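# Close and latch the low cupboard's two doors

## Task

Push both doors of the low storage cupboard fully closed, then rotate its handle back so the doors are latched. Slamming a door open or shut counts as failure, and so does the robot toppling or being left leaning.

## Robot and tools

ROBOT. The LinearBot has an omnidirectional base, a column about 1.7 m tall, and a carriage that slides up and down it (lift_m). The carriage carries two identical six-joint arms (left and right), each ending in a two-finger gripper. Arm bases sit roughly 0.57 m + lift_m above the floor, and carriage parts hang about 0.15 m below them. A hand can reach 0.78 m from its shoulder but only about 0.38 m below its arm base. The hand is about 0.16 m long and 0.1 m wide (0.14 m open); finger tips are thin (about 0.005 m). Parked arm: joints 1-6 = 0, 0.05, 0.05, 1.45, 0, 0. Cameras: carriage_camera (fixed, facing forward, tilted about 20 degrees down), left_wrist_camera and right_wrist_camera (looking out past the fingertips).

FRAMES. Base frame: origin on the floor below the base centre, x forward, y left, z up, metres. left_hand and right_hand in results are the midpoint between that hand's finger pads, in this frame; quat_wxyz rotates base axes into hand axes (hand z along the fingers, fingers open along hand y). Odometry frame = base frame at scene start; base_odometry counts wheel turns only (slip counts as travel) and heading is in rad, left positive, -3.142 to 3.142. Hand readings can differ from truth, usually the real hand is lower, more so at long reach.

move. One action per call. Optional keys: base, joints, speeds, min_time_s, cameras. base holds exactly one relative command measured from the base's last reported position: {"translate_m": d} forward positive, -2 to 2 m; {"strafe_m": d} left positive, -2 to 2 m; {"rotate_rad": d} counter-clockwise positive, -6.3 to 6.3 rad. joints is a single dict, keyed by joint name, of absolute targets (not offsets): lift_m 0 to 1 m; left_/right_joint1_rad -2.617 to 3.054 (yaw about vertical, 0 forward, positive left); joint2_rad 0 to 3.141 (shoulder: 0 upper arm back and level, 1.57 upright, 3.14 forward level); joint3_rad 0 to 3.141 (elbow, 0 folded, 3.14 straight); joint4_rad -1.57 to 1.57 (wrist pitch, positive raises fingertips); joint5_rad -1.57 to 1.57 (wrist yaw, positive turns fingertips right, the opposite sense of joint 1); joint6_rad -2.094 to 2.094 (roll about the finger axis, positive clockwise seen from the forearm); left_/right_gripper_m 0 to 0.093 m gap between pads. speeds caps top speed for this action only: translate_m and strafe_m 0.02-0.5 m/s, rotate_rad 0.05-1.57 rad/s, lift_m 0.08-0.25 m/s (defaults are the maxima). min_time_s (0.1-8 s) sets a minimum duration for every arm and gripper motion in the action. An action lasts at most 15 s; base moves time out at 14 s. cameras lists which images to return (omitted/null/["all"] = all, [] = none). A move with no action just reports state. Unknown keys make a call invalid; out-of-range values get it refused, and a refusal or a stop makes later move/wait/finished_scene calls in the same reply be skipped.

wait(seconds 0-10, cameras) lets time pass with no new command. zoom_image(camera, region [x0,y0,x1,y1] in pixels, max 504x504) enlarges part of that camera's latest image (images are 672x504). read_manual(section="licences") only returns licence text. finished_scene(scene) ends the current scene irreversibly; the goal must hold without the robot.

RESULTS. "move" reads done or the worst status. base_status and joint_status per motion: done, off_target (stopped short, may still push), contact_stop or time_out (target dropped, holds still), not_followed (arm targets withheld because the arms would nearly touch each other; fix by sending one arm its current readings with joint 1 swung away, then the other arm in a later call). on_its_own lists uncommanded activity. motor_effort gives percent of max (peak in brackets), noisy and biased; a falling lift effort while lowering means a hand is resting on something. Joint torques and a Motor temperatures line are also given. The pictures line names image order; images may lag the state slightly.

CAUTIONS. Arms have no contact stop: a blocked arm keeps pushing, then snaps to target when freed. The base stops only on wheel overload, ignoring the arms; after a stop back off about 0.2 m. Don't reverse under a table edge. Keep the arms from hitting or pressing each other. Stretched-out or loaded arms heat; a MOTOR HOT line appears at 75 °C and at 100 °C the arm goes limp for 30-60 s (OVER-TEMPERATURE FAULT); park the arm to cool. The robot tips most easily with the carriage high, arms out, or while pushing or pulling; only images reveal a lean. Move doors gently (use low speeds or min_time_s) so they are never slammed, avoid hard pushes and hits, and don't let things fall. The scene keeps running while you think, holding the last command.

Each tool is called after ">>>" as name(argument=value, ...), one argument or row to a line, values as JSON.

## Session

>>> move(
  cameras=["carriage_camera"],
)

Scene clock: 0.00 s.
Joint torques (N m): no reading
Motor temperatures (°C): left_arm=[27 44 39 35 28 29 25] | right_arm=[30 37 40 26 29 24 29]
base_odometry: x=+0.000 y=+0.000 heading=+0.000
base_status: not commanded
joint_positions: lift_m=+0.300 left_joint1_rad=-0.012 left_joint2_rad=+0.063 left_joint3_rad=+0.044 left_joint4_rad=+1.467 left_joint5_rad=-0.042 left_joint6_rad=-0.018 left_gripper_m=+0.09396 right_joint1_rad=+0.013 right_joint2_rad=+0.064 right_joint3_rad=+0.067 right_joint4_rad=+1.408 right_joint5_rad=+0.028 right_joint6_rad=-0.040 right_gripper_m=+0.09396
joint_status: not commanded
motor_effort: lift_m=+22 drive_wheels=+0
left_hand: x=+0.2621 y=+0.3219 z=+1.2810 quat_wxyz=(+0.998, -0.021, +0.061, -0.014) (m; base frame)
right_hand: x=+0.2701 y=-0.3194 z=+1.2854 quat_wxyz=(+0.997, +0.012, +0.081, -0.014) (m; base frame)
pictures: carriage_camera

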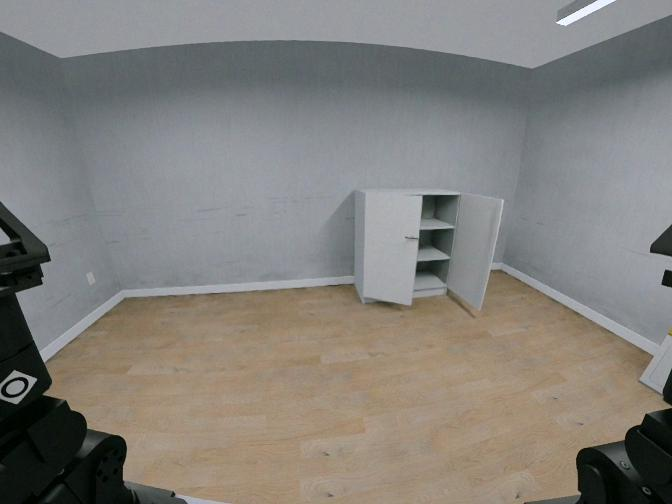

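>>> zoom_image(
  camera="carriage_camera",
  region=[330, 160, 530, 340],
)

Scaled by 2.520.

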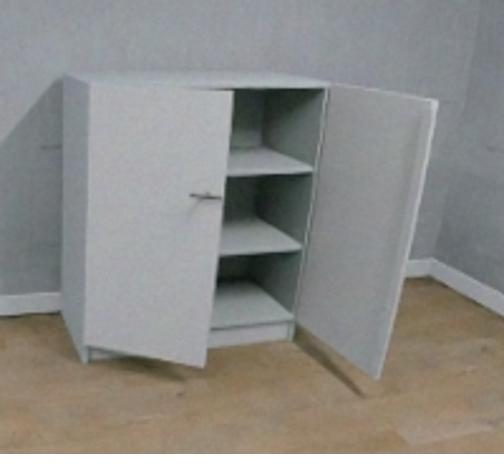

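>>> move(
  base={"rotate_rad": 0.122},
  cameras=[],
)

>>> move(
  base={"strafe_m": -1.08},
  joints={"lift_m": 0.2, "right_joint1_rad": -0.486, "right_joint2_rad": 2.425, "right_joint3_rad": 1.612, "right_joint4_rad": 0.813, "right_joint5_rad": -0.786, "right_joint6_rad": 0.0, "right_gripper_m": 0.0},
  min_time_s=3,
  cameras=["carriage_camera"],
)

>>> zoom_image(
  camera="carriage_camera",
  region=[236, 160, 436, 340],
)

Scene clock: 7.33 s.
Joint torques (N m): left_arm=[-0.39 4.38 5.22 -0.19 -0.05 -0.01] | right_arm=[-0.13 3.12 6.24 -0.05 -0.08 0.11]
Motor temperatures (°C): left_arm=[27 45 39 35 28 29 25] | right_arm=[30 37 41 26 29 24 29]
move: done
base_odometry: x=+0.000 y=+0.000 heading=+0.122
base_status: done
joint_positions: lift_m=+0.300 left_joint1_rad=-0.012 left_joint2_rad=+0.063 left_joint3_rad=+0.044 left_joint4_rad=+1.467 left_joint5_rad=-0.042 left_joint6_rad=-0.018 left_gripper_m=+0.09396 right_joint1_rad=+0.013 right_joint2_rad=+0.064 right_joint3_rad=+0.067 right_joint4_rad=+1.408 right_joint5_rad=+0.028 right_joint6_rad=-0.040 right_gripper_m=+0.09396
joint_status: not commanded
motor_effort: lift_m=+21(24) drive_wheels=-4(8)
left_hand: x=+0.2621 y=+0.3219 z=+1.2810 quat_wxyz=(+0.998, -0.021, +0.061, -0.014) (m; base frame)
right_hand: x=+0.2701 y=-0.3194 z=+1.2854 quat_wxyz=(+0.997, +0.012, +0.081, -0.014) (m; base frame)
pictures: none
No camera images: "cameras" was empty.

Scene clock: 11.80 s.
Joint torques (N m): left_arm=[-0.39 4.38 5.19 -0.18 -0.05 -0.01] | right_arm=[-0.21 -10.4 9.36 2.26 -0.18 0.18]
Motor temperatures (°C): left_arm=[27 45 39 35 28 29 25] | right_arm=[30 39 42 27 29 24 29]
move: done
base_odometry: x=+0.132 y=-1.072 heading=+0.122
base_status: done
joint_positions: lift_m=+0.200 left_joint1_rad=-0.012 left_joint2_rad=+0.063 left_joint3_rad=+0.044 left_joint4_rad=+1.467 left_joint5_rad=-0.042 left_joint6_rad=-0.018 left_gripper_m=+0.09396 right_joint1_rad=-0.484 right_joint2_rad=+2.414 right_joint3_rad=+1.589 right_joint4_rad=+0.826 right_joint5_rad=-0.771 right_joint6_rad=-0.007 right_gripper_m=+0.00033
joint_status: all done
motor_effort: lift_m=+18(24) drive_wheels=-1(12)
left_hand: x=+0.2621 y=+0.3219 z=+1.1811 quat_wxyz=(+0.998, -0.021, +0.061, -0.014) (m; base frame)
right_hand: x=+0.8379 y=-0.4998 z=+0.9022 quat_wxyz=(+0.701, -0.104, +0.699, +0.099) (m; base frame)
pictures: carriage_camera

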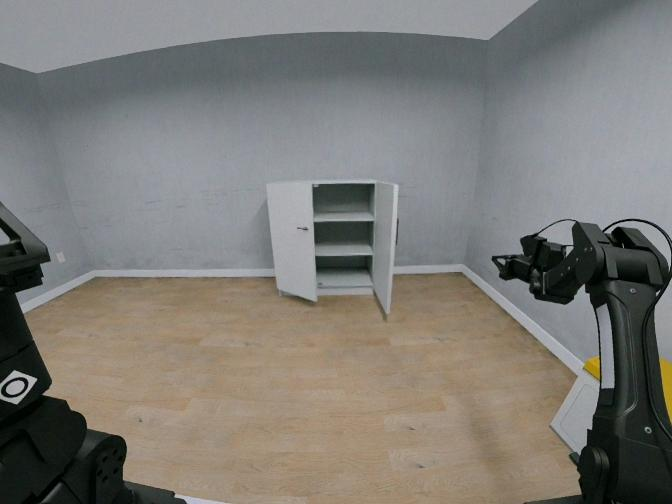

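Scaled by 2.520.

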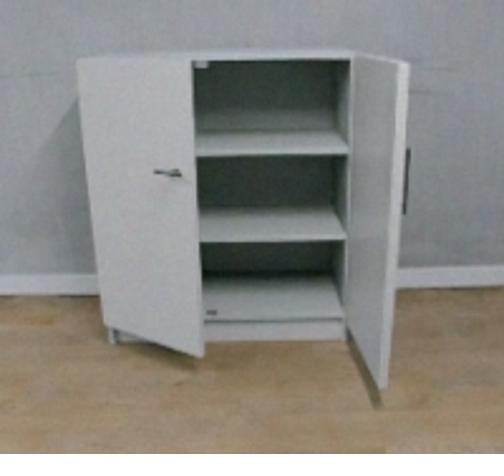

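>>> move(
  base={"translate_m": 1.02},
  cameras=["carriage_camera"],
)

>>> zoom_image(
  camera="carriage_camera",
  region=[160, 160, 510, 460],
)

Scene clock: 16.47 s.
Joint torques (N m): left_arm=[-0.38 4.41 5.33 -0.18 -0.05 -0.02] | right_arm=[-0.35 -10.28 9.18 2.26 -0.18 0.17]
Motor temperatures (°C): left_arm=[27 45 39 34 28 29 25] | right_arm=[30 41 43 29 29 24 29]
move: done
base_odometry: x=+1.144 y=-0.949 heading=+0.121
base_status: done
joint_positions: lift_m=+0.200 left_joint1_rad=-0.012 left_joint2_rad=+0.063 left_joint3_rad=+0.044 left_joint4_rad=+1.466 left_joint5_rad=-0.042 left_joint6_rad=-0.018 left_gripper_m=+0.09396 right_joint1_rad=-0.484 right_joint2_rad=+2.414 right_joint3_rad=+1.589 right_joint4_rad=+0.824 right_joint5_rad=-0.773 right_joint6_rad=-0.007 right_gripper_m=+0.00033
joint_status: not commanded
motor_effort: lift_m=+19(23) drive_wheels=-1(12)
left_hand: x=+0.2623 y=+0.3219 z=+1.1811 quat_wxyz=(+0.998, -0.021, +0.062, -0.014) (m; base frame)
right_hand: x=+0.8379 y=-0.4993 z=+0.9017 quat_wxyz=(+0.700, -0.104, +0.700, +0.100) (m; base frame)
pictures: carriage_camera

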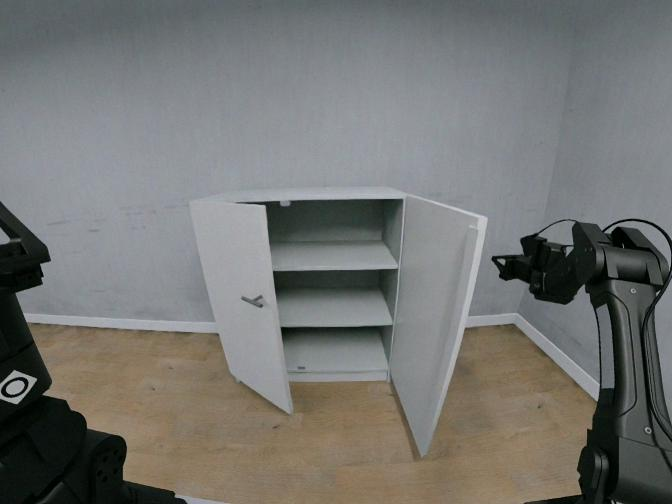

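Scaled by 1.440.

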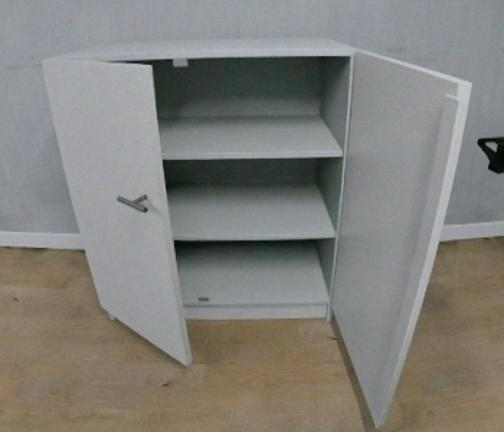

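>>> move(
  base={"strafe_m": 0.14},
  speeds={"strafe_m": 0.25},
  cameras=[],
)

>>> move(
  base={"strafe_m": 0.42},
  speeds={"strafe_m": 0.07},
  cameras=["carriage_camera", "right_wrist_camera"],
)

Scene clock: 18.63 s.
Joint torques (N m): left_arm=[-0.38 4.38 5.27 -0.18 -0.05 -0.01] | right_arm=[-0.57 -10.4 9.05 2.27 -0.16 0.14]
Motor temperatures (°C): left_arm=[27 45 40 34 28 29 25] | right_arm=[30 41 44 29 29 24 29]
move: done
base_odometry: x=+1.128 y=-0.810 heading=+0.121
base_status: done
joint_positions: lift_m=+0.200 left_joint1_rad=-0.012 left_joint2_rad=+0.063 left_joint3_rad=+0.044 left_joint4_rad=+1.466 left_joint5_rad=-0.042 left_joint6_rad=-0.018 left_gripper_m=+0.09396 right_joint1_rad=-0.483 right_joint2_rad=+2.414 right_joint3_rad=+1.590 right_joint4_rad=+0.823 right_joint5_rad=-0.775 right_joint6_rad=-0.006 right_gripper_m=+0.00033
joint_status: not commanded
motor_effort: lift_m=+21(22) drive_wheels=+0(9)
left_hand: x=+0.2623 y=+0.3219 z=+1.1811 quat_wxyz=(+0.998, -0.021, +0.062, -0.014) (m; base frame)
right_hand: x=+0.8381 y=-0.4986 z=+0.9018 quat_wxyz=(+0.700, -0.105, +0.700, +0.101) (m; base frame)
pictures: none
No camera images: "cameras" was empty.

Scene clock: 25.30 s.
Joint torques (N m): left_arm=[-0.38 4.41 5.22 -0.19 -0.05 -0.01] | right_arm=[-0.01 -10.35 8.98 2.3 -0.19 0.16]
Motor temperatures (°C): left_arm=[27 45 40 34 28 29 25] | right_arm=[30 45 45 31 29 24 29]
move: done
base_odometry: x=+1.077 y=-0.393 heading=+0.121
base_status: done
joint_positions: lift_m=+0.200 left_joint1_rad=-0.012 left_joint2_rad=+0.063 left_joint3_rad=+0.044 left_joint4_rad=+1.466 left_joint5_rad=-0.042 left_joint6_rad=-0.018 left_gripper_m=+0.09396 right_joint1_rad=-0.488 right_joint2_rad=+2.414 right_joint3_rad=+1.591 right_joint4_rad=+0.822 right_joint5_rad=-0.774 right_joint6_rad=-0.006 right_gripper_m=+0.00032
joint_status: not commanded
motor_effort: lift_m=+19(22) drive_wheels=+0(8)
left_hand: x=+0.2623 y=+0.3219 z=+1.1811 quat_wxyz=(+0.998, -0.021, +0.062, -0.014) (m; base frame)
right_hand: x=+0.8374 y=-0.5016 z=+0.9018 quat_wxyz=(+0.700, -0.103, +0.700, +0.099) (m; base frame)
pictures: carriage_camera, right_wrist_camera

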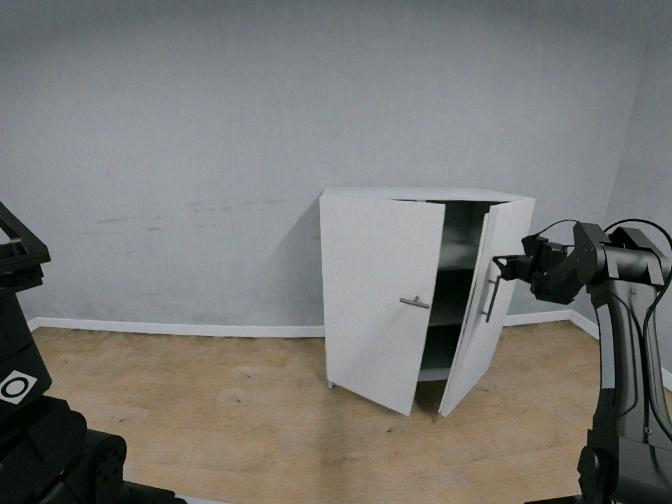

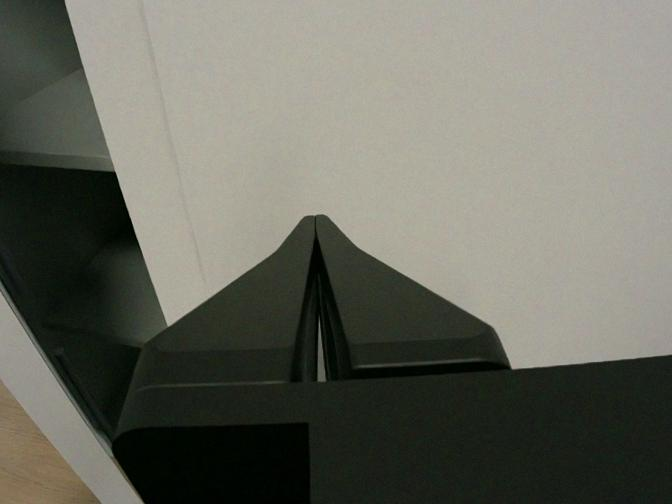

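>>> move(
  base={"translate_m": 0.19},
  speeds={"translate_m": 0.06},
  cameras=["carriage_camera", "right_wrist_camera"],
)

Scene clock: 29.10 s.
Joint torques (N m): left_arm=[-0.38 4.38 5.23 -0.19 -0.05 -0.02] | right_arm=[-0.01 -10.3 9.03 2.3 -0.16 0.17]
Motor temperatures (°C): left_arm=[27 45 40 34 28 29 25] | right_arm=[30 46 45 31 29 24 29]
move: done
base_odometry: x=+1.266 y=-0.370 heading=+0.121
base_status: done
joint_positions: lift_m=+0.200 left_joint1_rad=-0.012 left_joint2_rad=+0.063 left_joint3_rad=+0.044 left_joint4_rad=+1.466 left_joint5_rad=-0.042 left_joint6_rad=-0.018 left_gripper_m=+0.09396 right_joint1_rad=-0.488 right_joint2_rad=+2.414 right_joint3_rad=+1.591 right_joint4_rad=+0.822 right_joint5_rad=-0.776 right_joint6_rad=-0.006 right_gripper_m=+0.00032
joint_status: not commanded
motor_effort: lift_m=+20(23) drive_wheels=-1(8)
left_hand: x=+0.2624 y=+0.3219 z=+1.1811 quat_wxyz=(+0.998, -0.021, +0.062, -0.014) (m; base frame)
right_hand: x=+0.8371 y=-0.5017 z=+0.9017 quat_wxyz=(+0.700, -0.103, +0.700, +0.100) (m; base frame)
pictures: carriage_camera, right_wrist_camera

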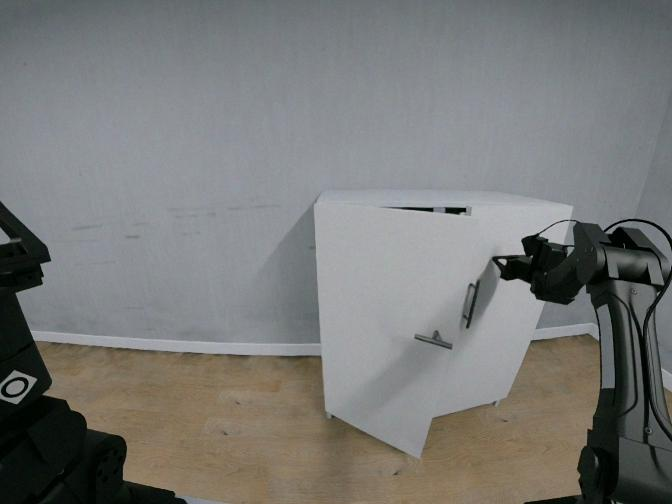

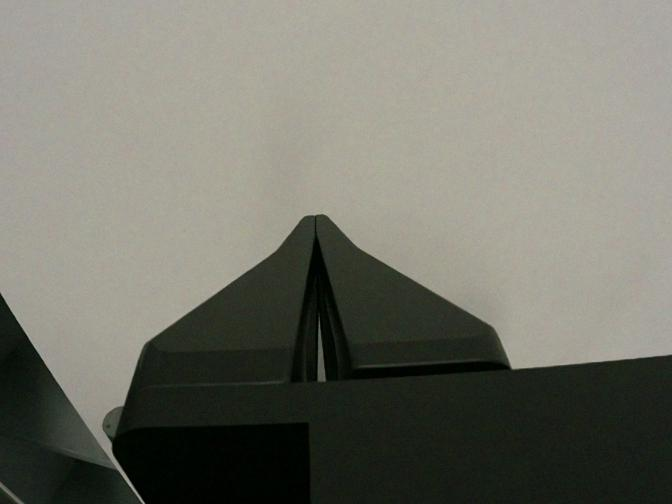

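>>> move(
  base={"translate_m": 0.06},
  speeds={"translate_m": 0.03},
  cameras=["carriage_camera", "right_wrist_camera"],
)

Scene clock: 31.70 s.
Joint torques (N m): left_arm=[-0.39 4.45 5.11 -0.16 -0.05 -0.01] | right_arm=[1.89 -10.43 8.87 2.23 0.73 0.17]
Motor temperatures (°C): left_arm=[27 45 40 34 28 29 25] | right_arm=[30 48 46 32 29 24 29]
move: done
base_odometry: x=+1.325 y=-0.362 heading=+0.122
base_status: done
joint_positions: lift_m=+0.200 left_joint1_rad=-0.012 left_joint2_rad=+0.063 left_joint3_rad=+0.044 left_joint4_rad=+1.466 left_joint5_rad=-0.042 left_joint6_rad=-0.018 left_gripper_m=+0.09396 right_joint1_rad=-0.512 right_joint2_rad=+2.414 right_joint3_rad=+1.591 right_joint4_rad=+0.821 right_joint5_rad=-0.865 right_joint6_rad=-0.006 right_gripper_m=+0.00032
joint_status: not commanded
motor_effort: lift_m=+18(23) drive_wheels=+4(9)
left_hand: x=+0.2623 y=+0.3219 z=+1.1811 quat_wxyz=(+0.998, -0.021, +0.062, -0.014) (m; base frame)
right_hand: x=+0.8280 y=-0.5015 z=+0.9014 quat_wxyz=(+0.696, -0.125, +0.697, +0.123) (m; base frame)
pictures: carriage_camera, right_wrist_camera

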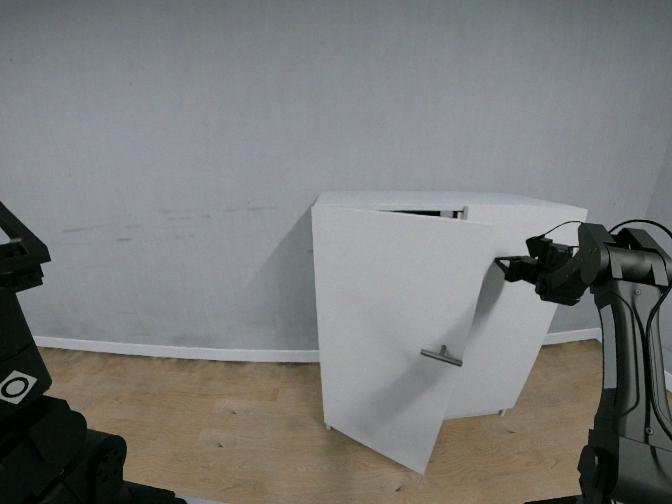

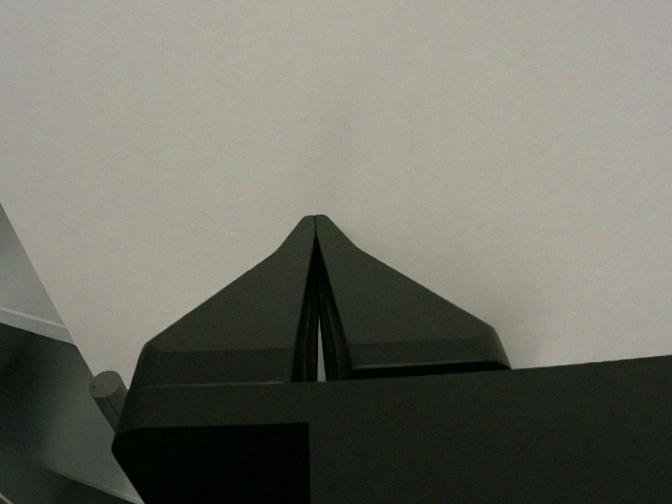

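>>> move(
  base={"translate_m": 0.02},
  speeds={"translate_m": 0.03},
  cameras=["carriage_camera", "right_wrist_camera"],
)

>>> zoom_image(
  camera="carriage_camera",
  region=[380, 180, 620, 440],
)

Scene clock: 32.97 s.
Joint torques (N m): left_arm=[-0.39 4.41 5.2 -0.18 -0.05 -0.01] | right_arm=[5.11 -10.33 9.28 2.13 2.22 0.14]
Motor temperatures (°C): left_arm=[27 45 40 34 28 29 25] | right_arm=[30 48 46 32 29 24 29]
move: done
base_odometry: x=+1.345 y=-0.360 heading=+0.122
base_status: done
joint_positions: lift_m=+0.200 left_joint1_rad=-0.012 left_joint2_rad=+0.063 left_joint3_rad=+0.044 left_joint4_rad=+1.466 left_joint5_rad=-0.042 left_joint6_rad=-0.018 left_gripper_m=+0.09396 right_joint1_rad=-0.553 right_joint2_rad=+2.414 right_joint3_rad=+1.588 right_joint4_rad=+0.821 right_joint5_rad=-1.012 right_joint6_rad=-0.006 right_gripper_m=+0.00032
joint_status: not commanded
motor_effort: lift_m=+20(23) drive_wheels=+5(11)
left_hand: x=+0.2623 y=+0.3219 z=+1.1811 quat_wxyz=(+0.998, -0.021, +0.062, -0.014) (m; base frame)
right_hand: x=+0.8100 y=-0.5021 z=+0.9004 quat_wxyz=(+0.688, -0.162, +0.689, +0.160) (m; base frame)
pictures: carriage_camera, right_wrist_camera

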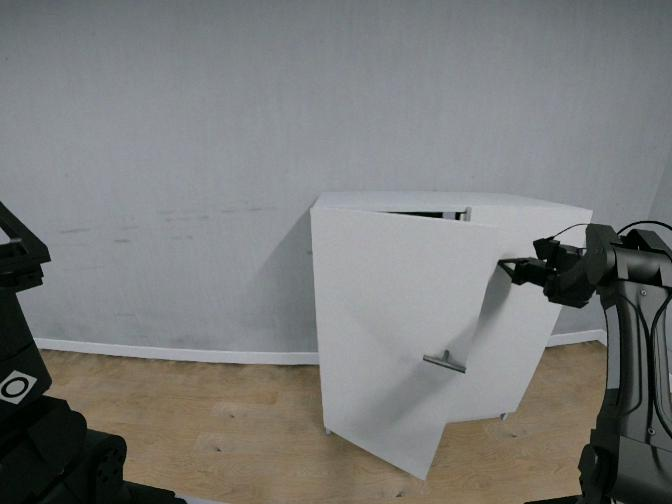

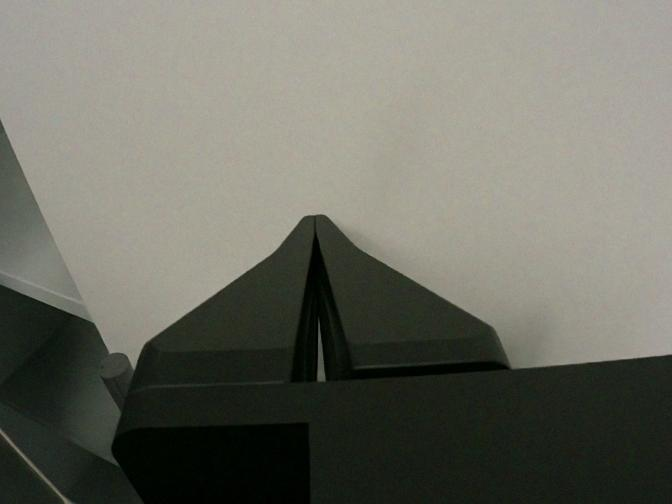

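Scaled by 1.938.

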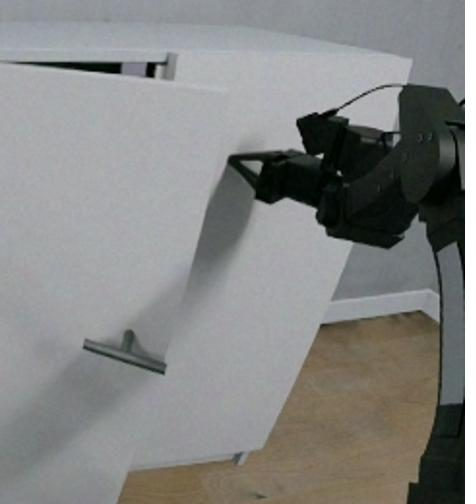

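>>> move(
  base={"translate_m": -0.3},
  speeds={"translate_m": 0.2},
  cameras=[],
)

>>> move(
  base={"strafe_m": 0.26},
  speeds={"strafe_m": 0.25},
  cameras=["carriage_camera", "right_wrist_camera"],
)

Scene clock: 36.77 s.
Joint torques (N m): left_arm=[-0.39 4.46 5.23 -0.14 -0.05 -0.01] | right_arm=[-0.32 -10.3 9.22 2.27 0.08 0.18]
Motor temperatures (°C): left_arm=[27 45 40 34 28 29 25] | right_arm=[30 50 47 32 30 24 29]
move: done
base_odometry: x=+1.047 y=-0.396 heading=+0.122
base_status: done
joint_positions: lift_m=+0.200 left_joint1_rad=-0.012 left_joint2_rad=+0.063 left_joint3_rad=+0.044 left_joint4_rad=+1.466 left_joint5_rad=-0.042 left_joint6_rad=-0.018 left_gripper_m=+0.09396 right_joint1_rad=-0.482 right_joint2_rad=+2.414 right_joint3_rad=+1.589 right_joint4_rad=+0.822 right_joint5_rad=-0.800 right_joint6_rad=-0.006 right_gripper_m=+0.00031
joint_status: not commanded
motor_effort: lift_m=+17(22) drive_wheels=+0(9)
left_hand: x=+0.2624 y=+0.3219 z=+1.1811 quat_wxyz=(+0.998, -0.021, +0.062, -0.014) (m; base frame)
right_hand: x=+0.8369 y=-0.4940 z=+0.9009 quat_wxyz=(+0.698, -0.113, +0.699, +0.110) (m; base frame)
pictures: none
No camera images: "cameras" was empty.

Scene clock: 39.10 s.
Joint torques (N m): left_arm=[-0.39 4.38 5.35 -0.19 -0.05 -0.02] | right_arm=[-0.55 -10.25 9.22 2.25 0.07 0.19]
Motor temperatures (°C): left_arm=[27 45 40 34 28 29 25] | right_arm=[30 51 47 32 29 24 29]
move: done
base_odometry: x=+1.015 y=-0.138 heading=+0.122
base_status: done
joint_positions: lift_m=+0.200 left_joint1_rad=-0.012 left_joint2_rad=+0.063 left_joint3_rad=+0.044 left_joint4_rad=+1.466 left_joint5_rad=-0.042 left_joint6_rad=-0.018 left_gripper_m=+0.09396 right_joint1_rad=-0.482 right_joint2_rad=+2.414 right_joint3_rad=+1.589 right_joint4_rad=+0.822 right_joint5_rad=-0.798 right_joint6_rad=-0.006 right_gripper_m=+0.00031
joint_status: not commanded
motor_effort: lift_m=+18(22) drive_wheels=+0(9)
left_hand: x=+0.2624 y=+0.3219 z=+1.1811 quat_wxyz=(+0.998, -0.021, +0.062, -0.014) (m; base frame)
right_hand: x=+0.8369 y=-0.4942 z=+0.9009 quat_wxyz=(+0.698, -0.113, +0.699, +0.110) (m; base frame)
pictures: carriage_camera, right_wrist_camera

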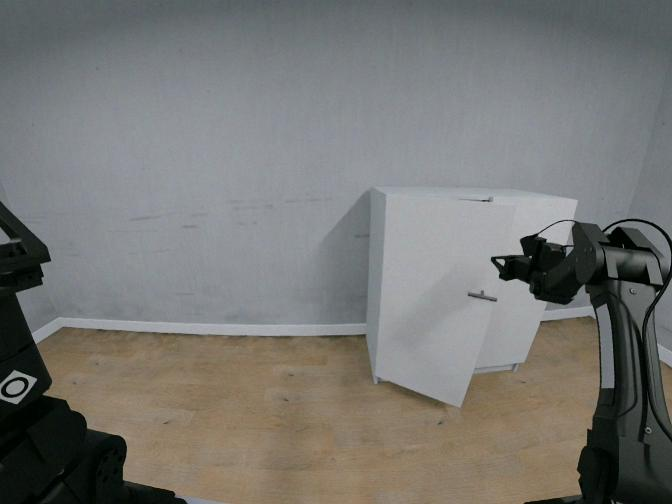

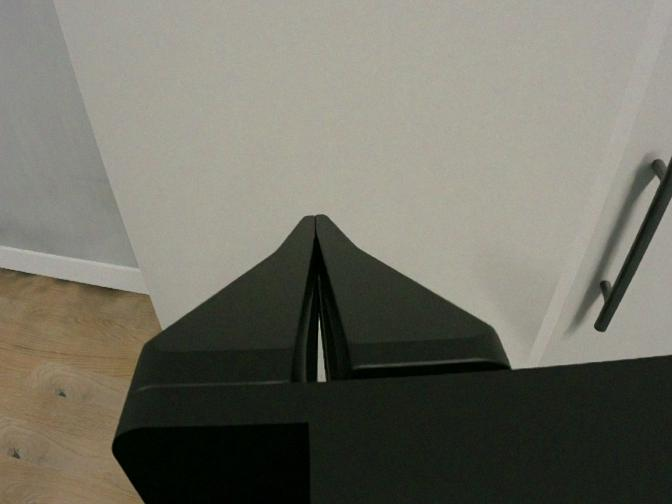

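>>> move(
  base={"translate_m": 0.06},
  speeds={"translate_m": 0.2},
  cameras=[],
)

>>> move(
  base={"translate_m": 0.16},
  speeds={"translate_m": 0.06},
  cameras=["carriage_camera", "right_wrist_camera"],
)

Scene clock: 40.50 s.
Joint torques (N m): left_arm=[-0.39 4.36 5.24 -0.18 -0.05 -0.01] | right_arm=[-0.38 -10.55 9.36 2.3 0.04 0.17]
Motor temperatures (°C): left_arm=[27 45 40 34 28 29 25] | right_arm=[30 51 48 33 29 24 29]
move: done
base_odometry: x=+1.075 y=-0.130 heading=+0.123
base_status: done
joint_positions: lift_m=+0.200 left_joint1_rad=-0.012 left_joint2_rad=+0.063 left_joint3_rad=+0.044 left_joint4_rad=+1.465 left_joint5_rad=-0.042 left_joint6_rad=-0.018 left_gripper_m=+0.09396 right_joint1_rad=-0.482 right_joint2_rad=+2.415 right_joint3_rad=+1.589 right_joint4_rad=+0.821 right_joint5_rad=-0.798 right_joint6_rad=-0.006 right_gripper_m=+0.00031
joint_status: not commanded
motor_effort: lift_m=+19(22) drive_wheels=-1(10)
left_hand: x=+0.2626 y=+0.3219 z=+1.1811 quat_wxyz=(+0.998, -0.021, +0.062, -0.014) (m; base frame)
right_hand: x=+0.8370 y=-0.4943 z=+0.9002 quat_wxyz=(+0.697, -0.112, +0.700, +0.110) (m; base frame)
pictures: none
No camera images: "cameras" was empty.

Scene clock: 43.70 s.
Joint torques (N m): left_arm=[-0.39 4.37 5.2 -0.18 -0.05 -0.01] | right_arm=[-0.21 -10.33 9.09 2.29 0.08 0.14]
Motor temperatures (°C): left_arm=[27 45 40 34 28 29 25] | right_arm=[30 53 48 33 29 24 29]
move: done
base_odometry: x=+1.233 y=-0.111 heading=+0.123
base_status: done
joint_positions: lift_m=+0.200 left_joint1_rad=-0.012 left_joint2_rad=+0.063 left_joint3_rad=+0.044 left_joint4_rad=+1.465 left_joint5_rad=-0.042 left_joint6_rad=-0.018 left_gripper_m=+0.09396 right_joint1_rad=-0.483 right_joint2_rad=+2.415 right_joint3_rad=+1.589 right_joint4_rad=+0.821 right_joint5_rad=-0.800 right_joint6_rad=-0.006 right_gripper_m=+0.00031
joint_status: not commanded
motor_effort: lift_m=+22(23) drive_wheels=-1(11)
left_hand: x=+0.2625 y=+0.3219 z=+1.1811 quat_wxyz=(+0.998, -0.021, +0.062, -0.014) (m; base frame)
right_hand: x=+0.8367 y=-0.4945 z=+0.9001 quat_wxyz=(+0.697, -0.112, +0.700, +0.111) (m; base frame)
pictures: carriage_camera, right_wrist_camera

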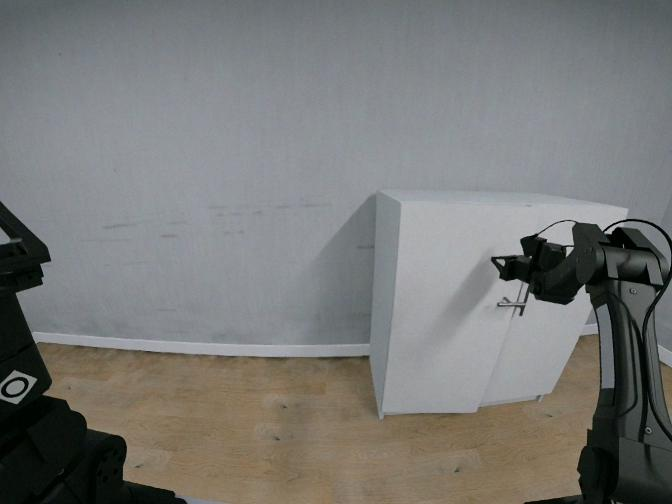

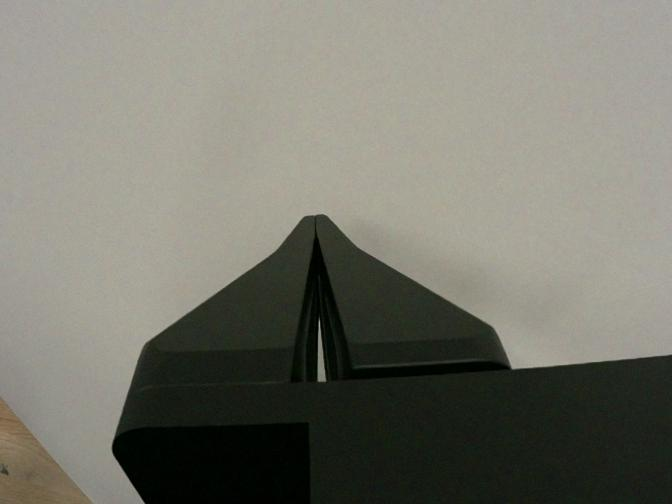

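>>> move(
  base={"translate_m": 0.075},
  speeds={"translate_m": 0.035},
  cameras=["carriage_camera", "right_wrist_camera"],
)

>>> zoom_image(
  camera="carriage_camera",
  region=[360, 180, 640, 440],
)

Scene clock: 46.37 s.
Joint torques (N m): left_arm=[-0.38 4.34 5.33 -0.23 -0.05 -0.01] | right_arm=[5.39 -10.29 9.44 2.15 2.81 0.16]
Motor temperatures (°C): left_arm=[27 45 40 33 28 29 25] | right_arm=[30 54 49 34 30 24 29]
move: done
base_odometry: x=+1.308 y=-0.101 heading=+0.123
base_status: done
joint_positions: lift_m=+0.200 left_joint1_rad=-0.012 left_joint2_rad=+0.063 left_joint3_rad=+0.044 left_joint4_rad=+1.466 left_joint5_rad=-0.042 left_joint6_rad=-0.018 left_gripper_m=+0.09396 right_joint1_rad=-0.558 right_joint2_rad=+2.416 right_joint3_rad=+1.584 right_joint4_rad=+0.818 right_joint5_rad=-1.067 right_joint6_rad=-0.006 right_gripper_m=+0.00031
joint_status: not commanded
motor_effort: lift_m=+20(23) drive_wheels=+5(10)
left_hand: x=+0.2623 y=+0.3219 z=+1.1811 quat_wxyz=(+0.998, -0.021, +0.062, -0.014) (m; base frame)
right_hand: x=+0.8043 y=-0.4963 z=+0.8980 quat_wxyz=(+0.682, -0.177, +0.687, +0.180) (m; base frame)
pictures: carriage_camera, right_wrist_camera

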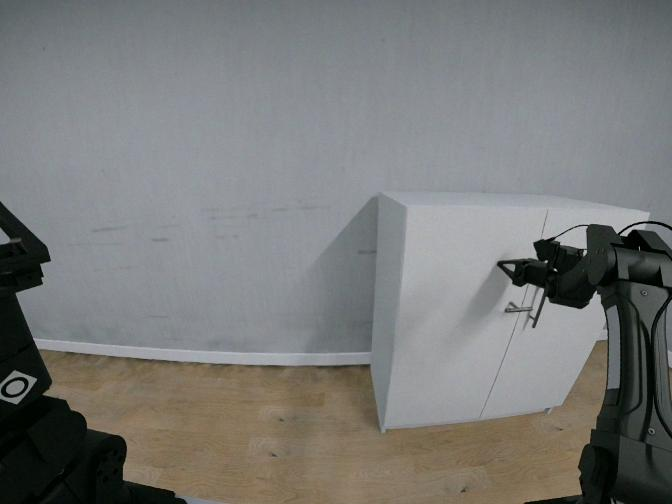

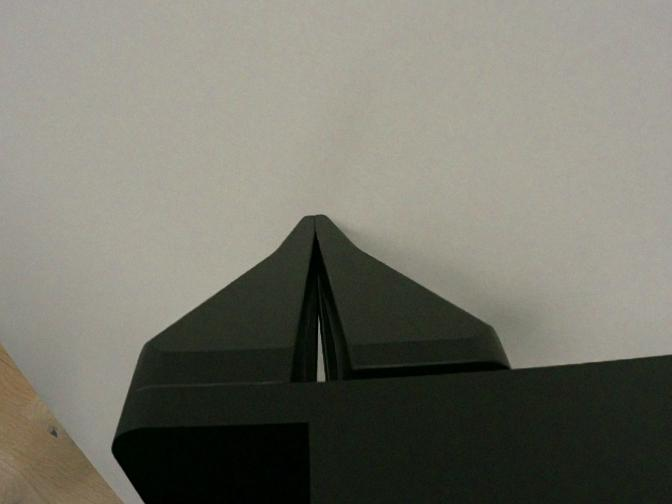

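Scaled by 1.800.

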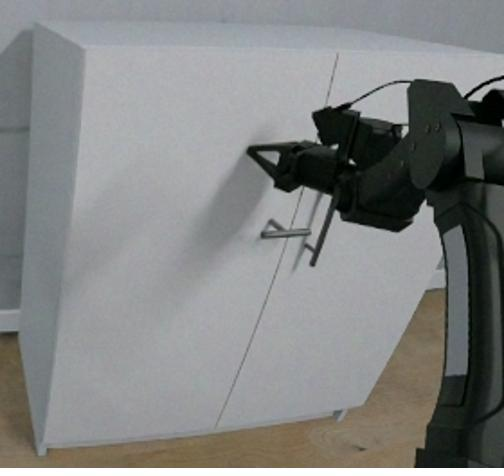

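>>> move(
  base={"translate_m": -0.16},
  speeds={"translate_m": 0.15},
  cameras=[],
)

>>> move(
  base={"strafe_m": -0.16},
  joints={"lift_m": 0.11, "right_joint1_rad": -0.287, "right_joint2_rad": 2.282, "right_joint3_rad": 0.961, "right_joint4_rad": 1.321, "right_joint5_rad": -0.287, "right_joint6_rad": 1.57, "right_gripper_m": 0.07},
  min_time_s=1.5,
  speeds={"strafe_m": 0.2},
  cameras=["carriage_camera", "right_wrist_camera"],
)

>>> zoom_image(
  camera="carriage_camera",
  region=[360, 180, 560, 340],
)

Scene clock: 48.80 s.
Joint torques (N m): left_arm=[-0.39 4.36 5.12 -0.14 -0.05 -0.02] | right_arm=[-0.23 -10.51 9.1 2.28 0.07 0.18]
Motor temperatures (°C): left_arm=[27 45 40 33 28 29 25] | right_arm=[30 55 49 34 30 24 29]
move: done
base_odometry: x=+1.149 y=-0.121 heading=+0.123
base_status: done
joint_positions: lift_m=+0.200 left_joint1_rad=-0.012 left_joint2_rad=+0.063 left_joint3_rad=+0.044 left_joint4_rad=+1.466 left_joint5_rad=-0.042 left_joint6_rad=-0.018 left_gripper_m=+0.09396 right_joint1_rad=-0.483 right_joint2_rad=+2.416 right_joint3_rad=+1.590 right_joint4_rad=+0.822 right_joint5_rad=-0.800 right_joint6_rad=-0.006 right_gripper_m=+0.00030
joint_status: not commanded
motor_effort: lift_m=+19(22) drive_wheels=+0(7)
left_hand: x=+0.2624 y=+0.3219 z=+1.1811 quat_wxyz=(+0.998, -0.021, +0.062, -0.014) (m; base frame)
right_hand: x=+0.8368 y=-0.4947 z=+0.9005 quat_wxyz=(+0.698, -0.113, +0.699, +0.110) (m; base frame)
pictures: none
No camera images: "cameras" was empty.

Scene clock: 50.83 s.
Joint torques (N m): left_arm=[-0.39 4.38 5.26 -0.18 -0.05 -0.02] | right_arm=[0.34 -11.44 4.12 2.81 0.09 0.12]
Motor temperatures (°C): left_arm=[27 45 40 33 28 29 25] | right_arm=[30 56 49 35 30 24 29]
move: done
base_odometry: x=+1.168 y=-0.279 heading=+0.123
base_status: done
joint_positions: lift_m=+0.110 left_joint1_rad=-0.012 left_joint2_rad=+0.063 left_joint3_rad=+0.044 left_joint4_rad=+1.466 left_joint5_rad=-0.042 left_joint6_rad=-0.018 left_gripper_m=+0.09396 right_joint1_rad=-0.293 right_joint2_rad=+2.313 right_joint3_rad=+0.969 right_joint4_rad=+1.305 right_joint5_rad=-0.302 right_joint6_rad=+1.562 right_gripper_m=+0.06989
joint_status: all done
motor_effort: lift_m=+21(23) drive_wheels=+0(9)
left_hand: x=+0.2624 y=+0.3219 z=+1.0911 quat_wxyz=(+0.998, -0.021, +0.062, -0.014) (m; base frame)
right_hand: x=+0.7704 y=-0.4249 z=+0.7352 quat_wxyz=(+0.487, +0.508, +0.511, +0.493) (m; base frame)
pictures: carriage_camera, right_wrist_camera

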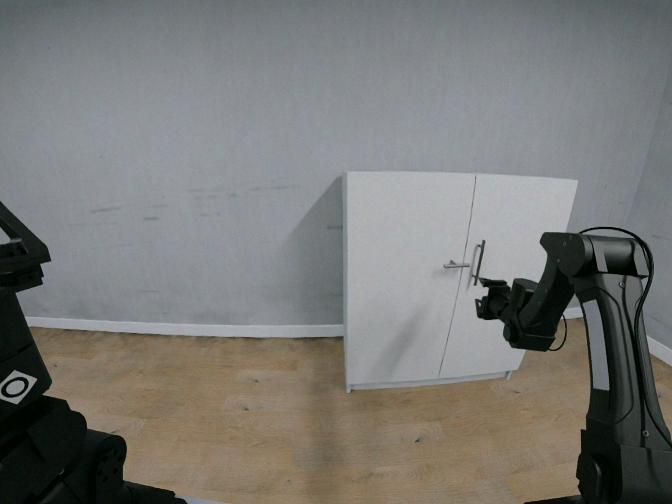

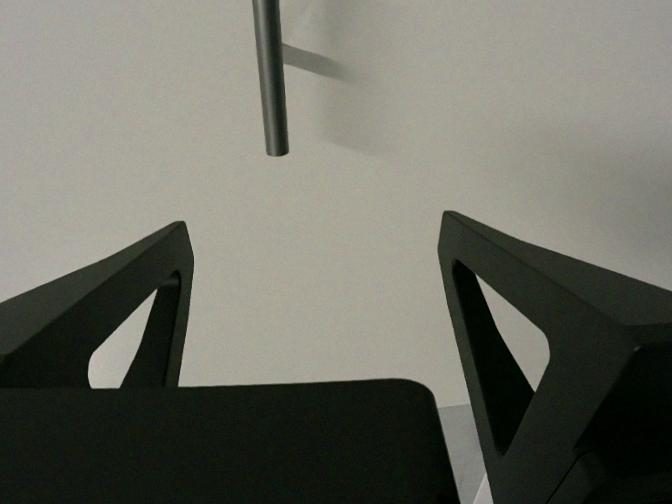

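Scaled by 2.520.

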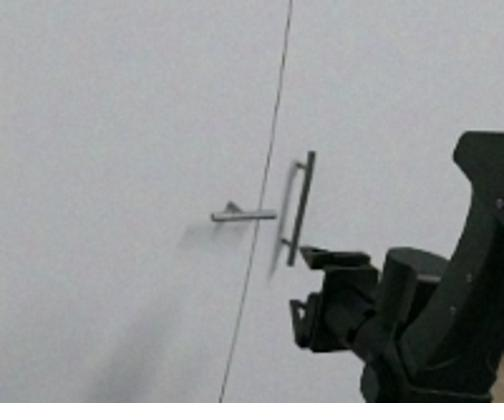

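>>> move(
  base={"translate_m": 0.08},
  joints={"lift_m": 0.127},
  speeds={"translate_m": 0.15},
  cameras=["carriage_camera", "right_wrist_camera"],
)

>>> zoom_image(
  camera="carriage_camera",
  region=[360, 180, 560, 340],
)

Scene clock: 54.30 s.
Joint torques (N m): left_arm=[-0.38 4.29 5.26 -0.18 -0.05 -0.01] | right_arm=[0.03 -10.3 4.75 2.67 0.08 0.09]
Motor temperatures (°C): left_arm=[27 45 41 33 28 29 25] | right_arm=[30 57 48 36 30 24 29]
move: done
base_odometry: x=+1.248 y=-0.270 heading=+0.123
base_status: done
joint_positions: lift_m=+0.127 left_joint1_rad=-0.012 left_joint2_rad=+0.063 left_joint3_rad=+0.044 left_joint4_rad=+1.464 left_joint5_rad=-0.042 left_joint6_rad=-0.018 left_gripper_m=+0.09396 right_joint1_rad=-0.291 right_joint2_rad=+2.300 right_joint3_rad=+0.963 right_joint4_rad=+1.319 right_joint5_rad=-0.300 right_joint6_rad=+1.564 right_gripper_m=+0.06989
joint_status: all done
motor_effort: lift_m=+21(30) drive_wheels=-1(9)
left_hand: x=+0.2627 y=+0.3219 z=+1.1078 quat_wxyz=(+0.998, -0.021, +0.063, -0.014) (m; base frame)
right_hand: x=+0.7700 y=-0.4240 z=+0.7604 quat_wxyz=(+0.494, +0.501, +0.507, +0.498) (m; base frame)
pictures: carriage_camera, right_wrist_camera

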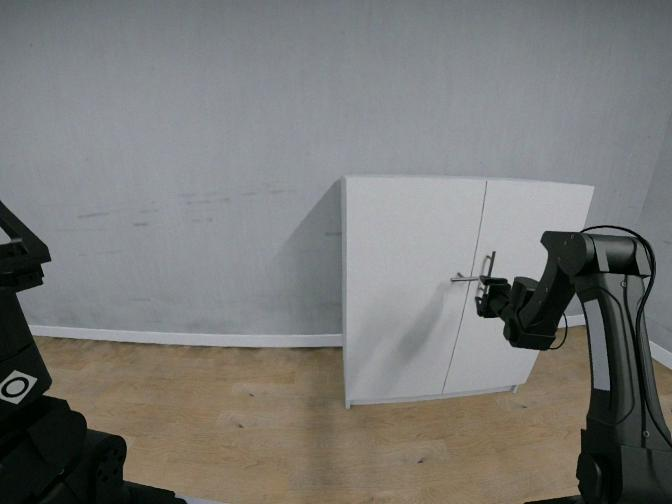

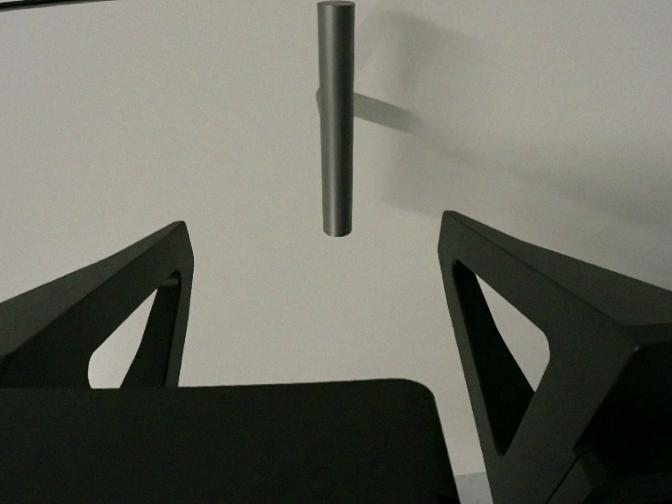

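Scaled by 2.520.

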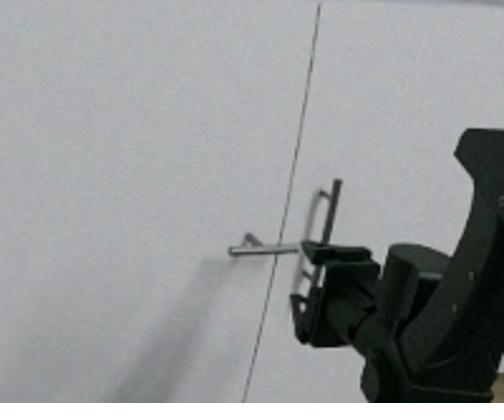

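>>> move(
  base={"translate_m": 0.08},
  joints={"lift_m": 0.118},
  speeds={"translate_m": 0.08},
  cameras=["right_wrist_camera"],
)

>>> move(
  joints={"right_gripper_m": 0.006},
  min_time_s=1.0,
  cameras=["right_wrist_camera"],
)

Scene clock: 56.23 s.
Joint torques (N m): left_arm=[-0.39 4.38 5.2 -0.14 -0.05 -0.01] | right_arm=[0.27 -10.28 4.83 2.66 0.05 0.09]
Motor temperatures (°C): left_arm=[27 45 41 33 28 29 25] | right_arm=[30 57 48 36 30 24 29]
move: done
base_odometry: x=+1.327 y=-0.260 heading=+0.122
base_status: done
joint_positions: lift_m=+0.118 left_joint1_rad=-0.012 left_joint2_rad=+0.062 left_joint3_rad=+0.044 left_joint4_rad=+1.465 left_joint5_rad=-0.042 left_joint6_rad=-0.018 left_gripper_m=+0.09396 right_joint1_rad=-0.291 right_joint2_rad=+2.298 right_joint3_rad=+0.962 right_joint4_rad=+1.317 right_joint5_rad=-0.299 right_joint6_rad=+1.564 right_gripper_m=+0.06989
joint_status: all done
motor_effort: lift_m=+20(22) drive_wheels=-1(10)
left_hand: x=+0.2624 y=+0.3219 z=+1.0991 quat_wxyz=(+0.998, -0.021, +0.062, -0.014) (m; base frame)
right_hand: x=+0.7699 y=-0.4240 z=+0.7519 quat_wxyz=(+0.494, +0.502, +0.507, +0.497) (m; base frame)
pictures: right_wrist_camera

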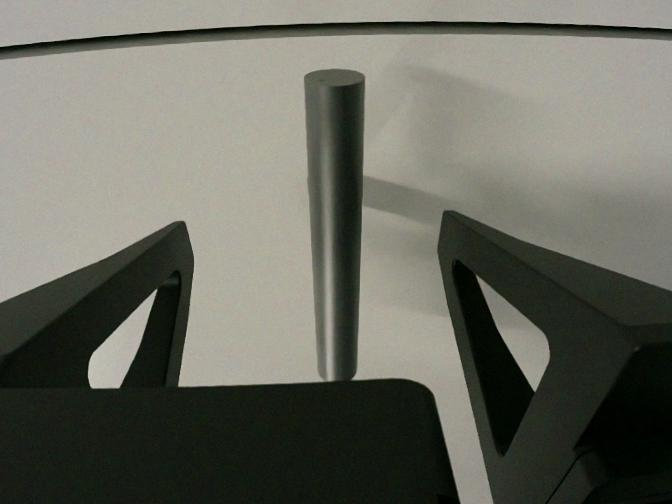

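Scene clock: 57.53 s.
Joint torques (N m): left_arm=[-0.39 4.4 5.22 -0.19 -0.05 -0.02] | right_arm=[0.18 -10.11 4.85 2.9 0.07 0.07]
Motor temperatures (°C): left_arm=[27 45 41 33 28 29 25] | right_arm=[30 57 48 37 29 24 29]
move: off_target
base_odometry: x=+1.327 y=-0.260 heading=+0.122
base_status: not commanded
joint_positions: lift_m=+0.118 left_joint1_rad=-0.012 left_joint2_rad=+0.062 left_joint3_rad=+0.044 left_joint4_rad=+1.465 left_joint5_rad=-0.042 left_joint6_rad=-0.018 left_gripper_m=+0.09396 right_joint1_rad=-0.291 right_joint2_rad=+2.298 right_joint3_rad=+0.962 right_joint4_rad=+1.297 right_joint5_rad=-0.299 right_joint6_rad=+1.565 right_gripper_m=+0.01094
joint_status: right_gripper_m off_target (ended at +0.01096, target +0.00600)
motor_effort: lift_m=+22(22) drive_wheels=-1(3)
left_hand: x=+0.2624 y=+0.3219 z=+1.0991 quat_wxyz=(+0.998, -0.021, +0.062, -0.014) (m; base frame)
right_hand: x=+0.7697 y=-0.4240 z=+0.7473 quat_wxyz=(+0.487, +0.508, +0.510, +0.494) (m; base frame)
pictures: right_wrist_camera

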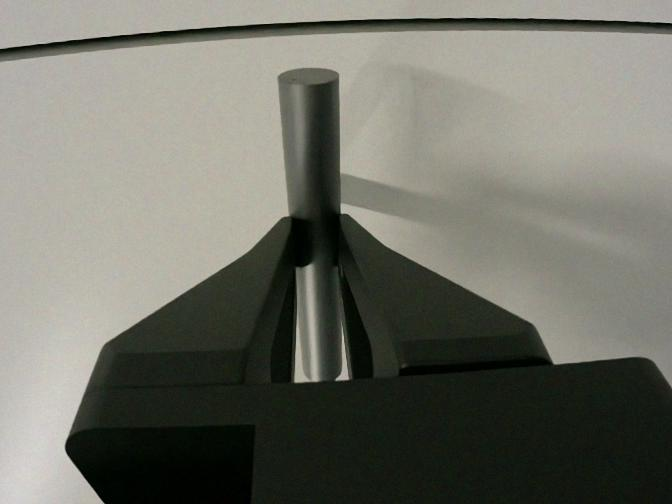

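>>> move(
  joints={"right_joint6_rad": 1.15},
  min_time_s=1.2,
  cameras=["right_wrist_camera"],
)

Scene clock: 59.20 s.
Joint torques (N m): left_arm=[-0.39 4.42 5.23 -0.19 -0.05 -0.01] | right_arm=[0.16 -10 5.09 2.84 0.08 -0.72]
Motor temperatures (°C): left_arm=[27 45 41 33 28 29 25] | right_arm=[30 58 47 37 29 24 29]
move: off_target
base_odometry: x=+1.327 y=-0.260 heading=+0.122
base_status: not commanded
joint_positions: lift_m=+0.118 left_joint1_rad=-0.012 left_joint2_rad=+0.062 left_joint3_rad=+0.044 left_joint4_rad=+1.465 left_joint5_rad=-0.042 left_joint6_rad=-0.018 left_gripper_m=+0.09396 right_joint1_rad=-0.291 right_joint2_rad=+2.298 right_joint3_rad=+0.961 right_joint4_rad=+1.303 right_joint5_rad=-0.299 right_joint6_rad=+1.220 right_gripper_m=+0.01091
joint_status: right_joint6_rad off_target (ended at +1.220, target +1.150)
motor_effort: lift_m=+19(23) drive_wheels=-1(1)
left_hand: x=+0.2624 y=+0.3219 z=+1.0991 quat_wxyz=(+0.998, -0.021, +0.062, -0.014) (m; base frame)
right_hand: x=+0.7694 y=-0.4239 z=+0.7480 quat_wxyz=(+0.566, +0.412, +0.589, +0.403) (m; base frame)
pictures: right_wrist_camera

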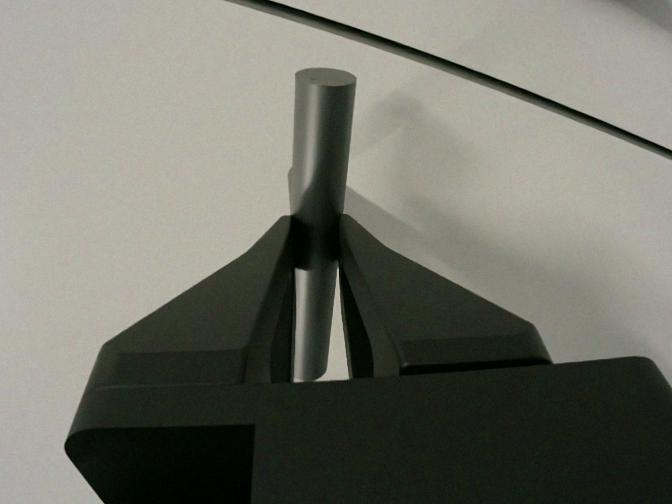

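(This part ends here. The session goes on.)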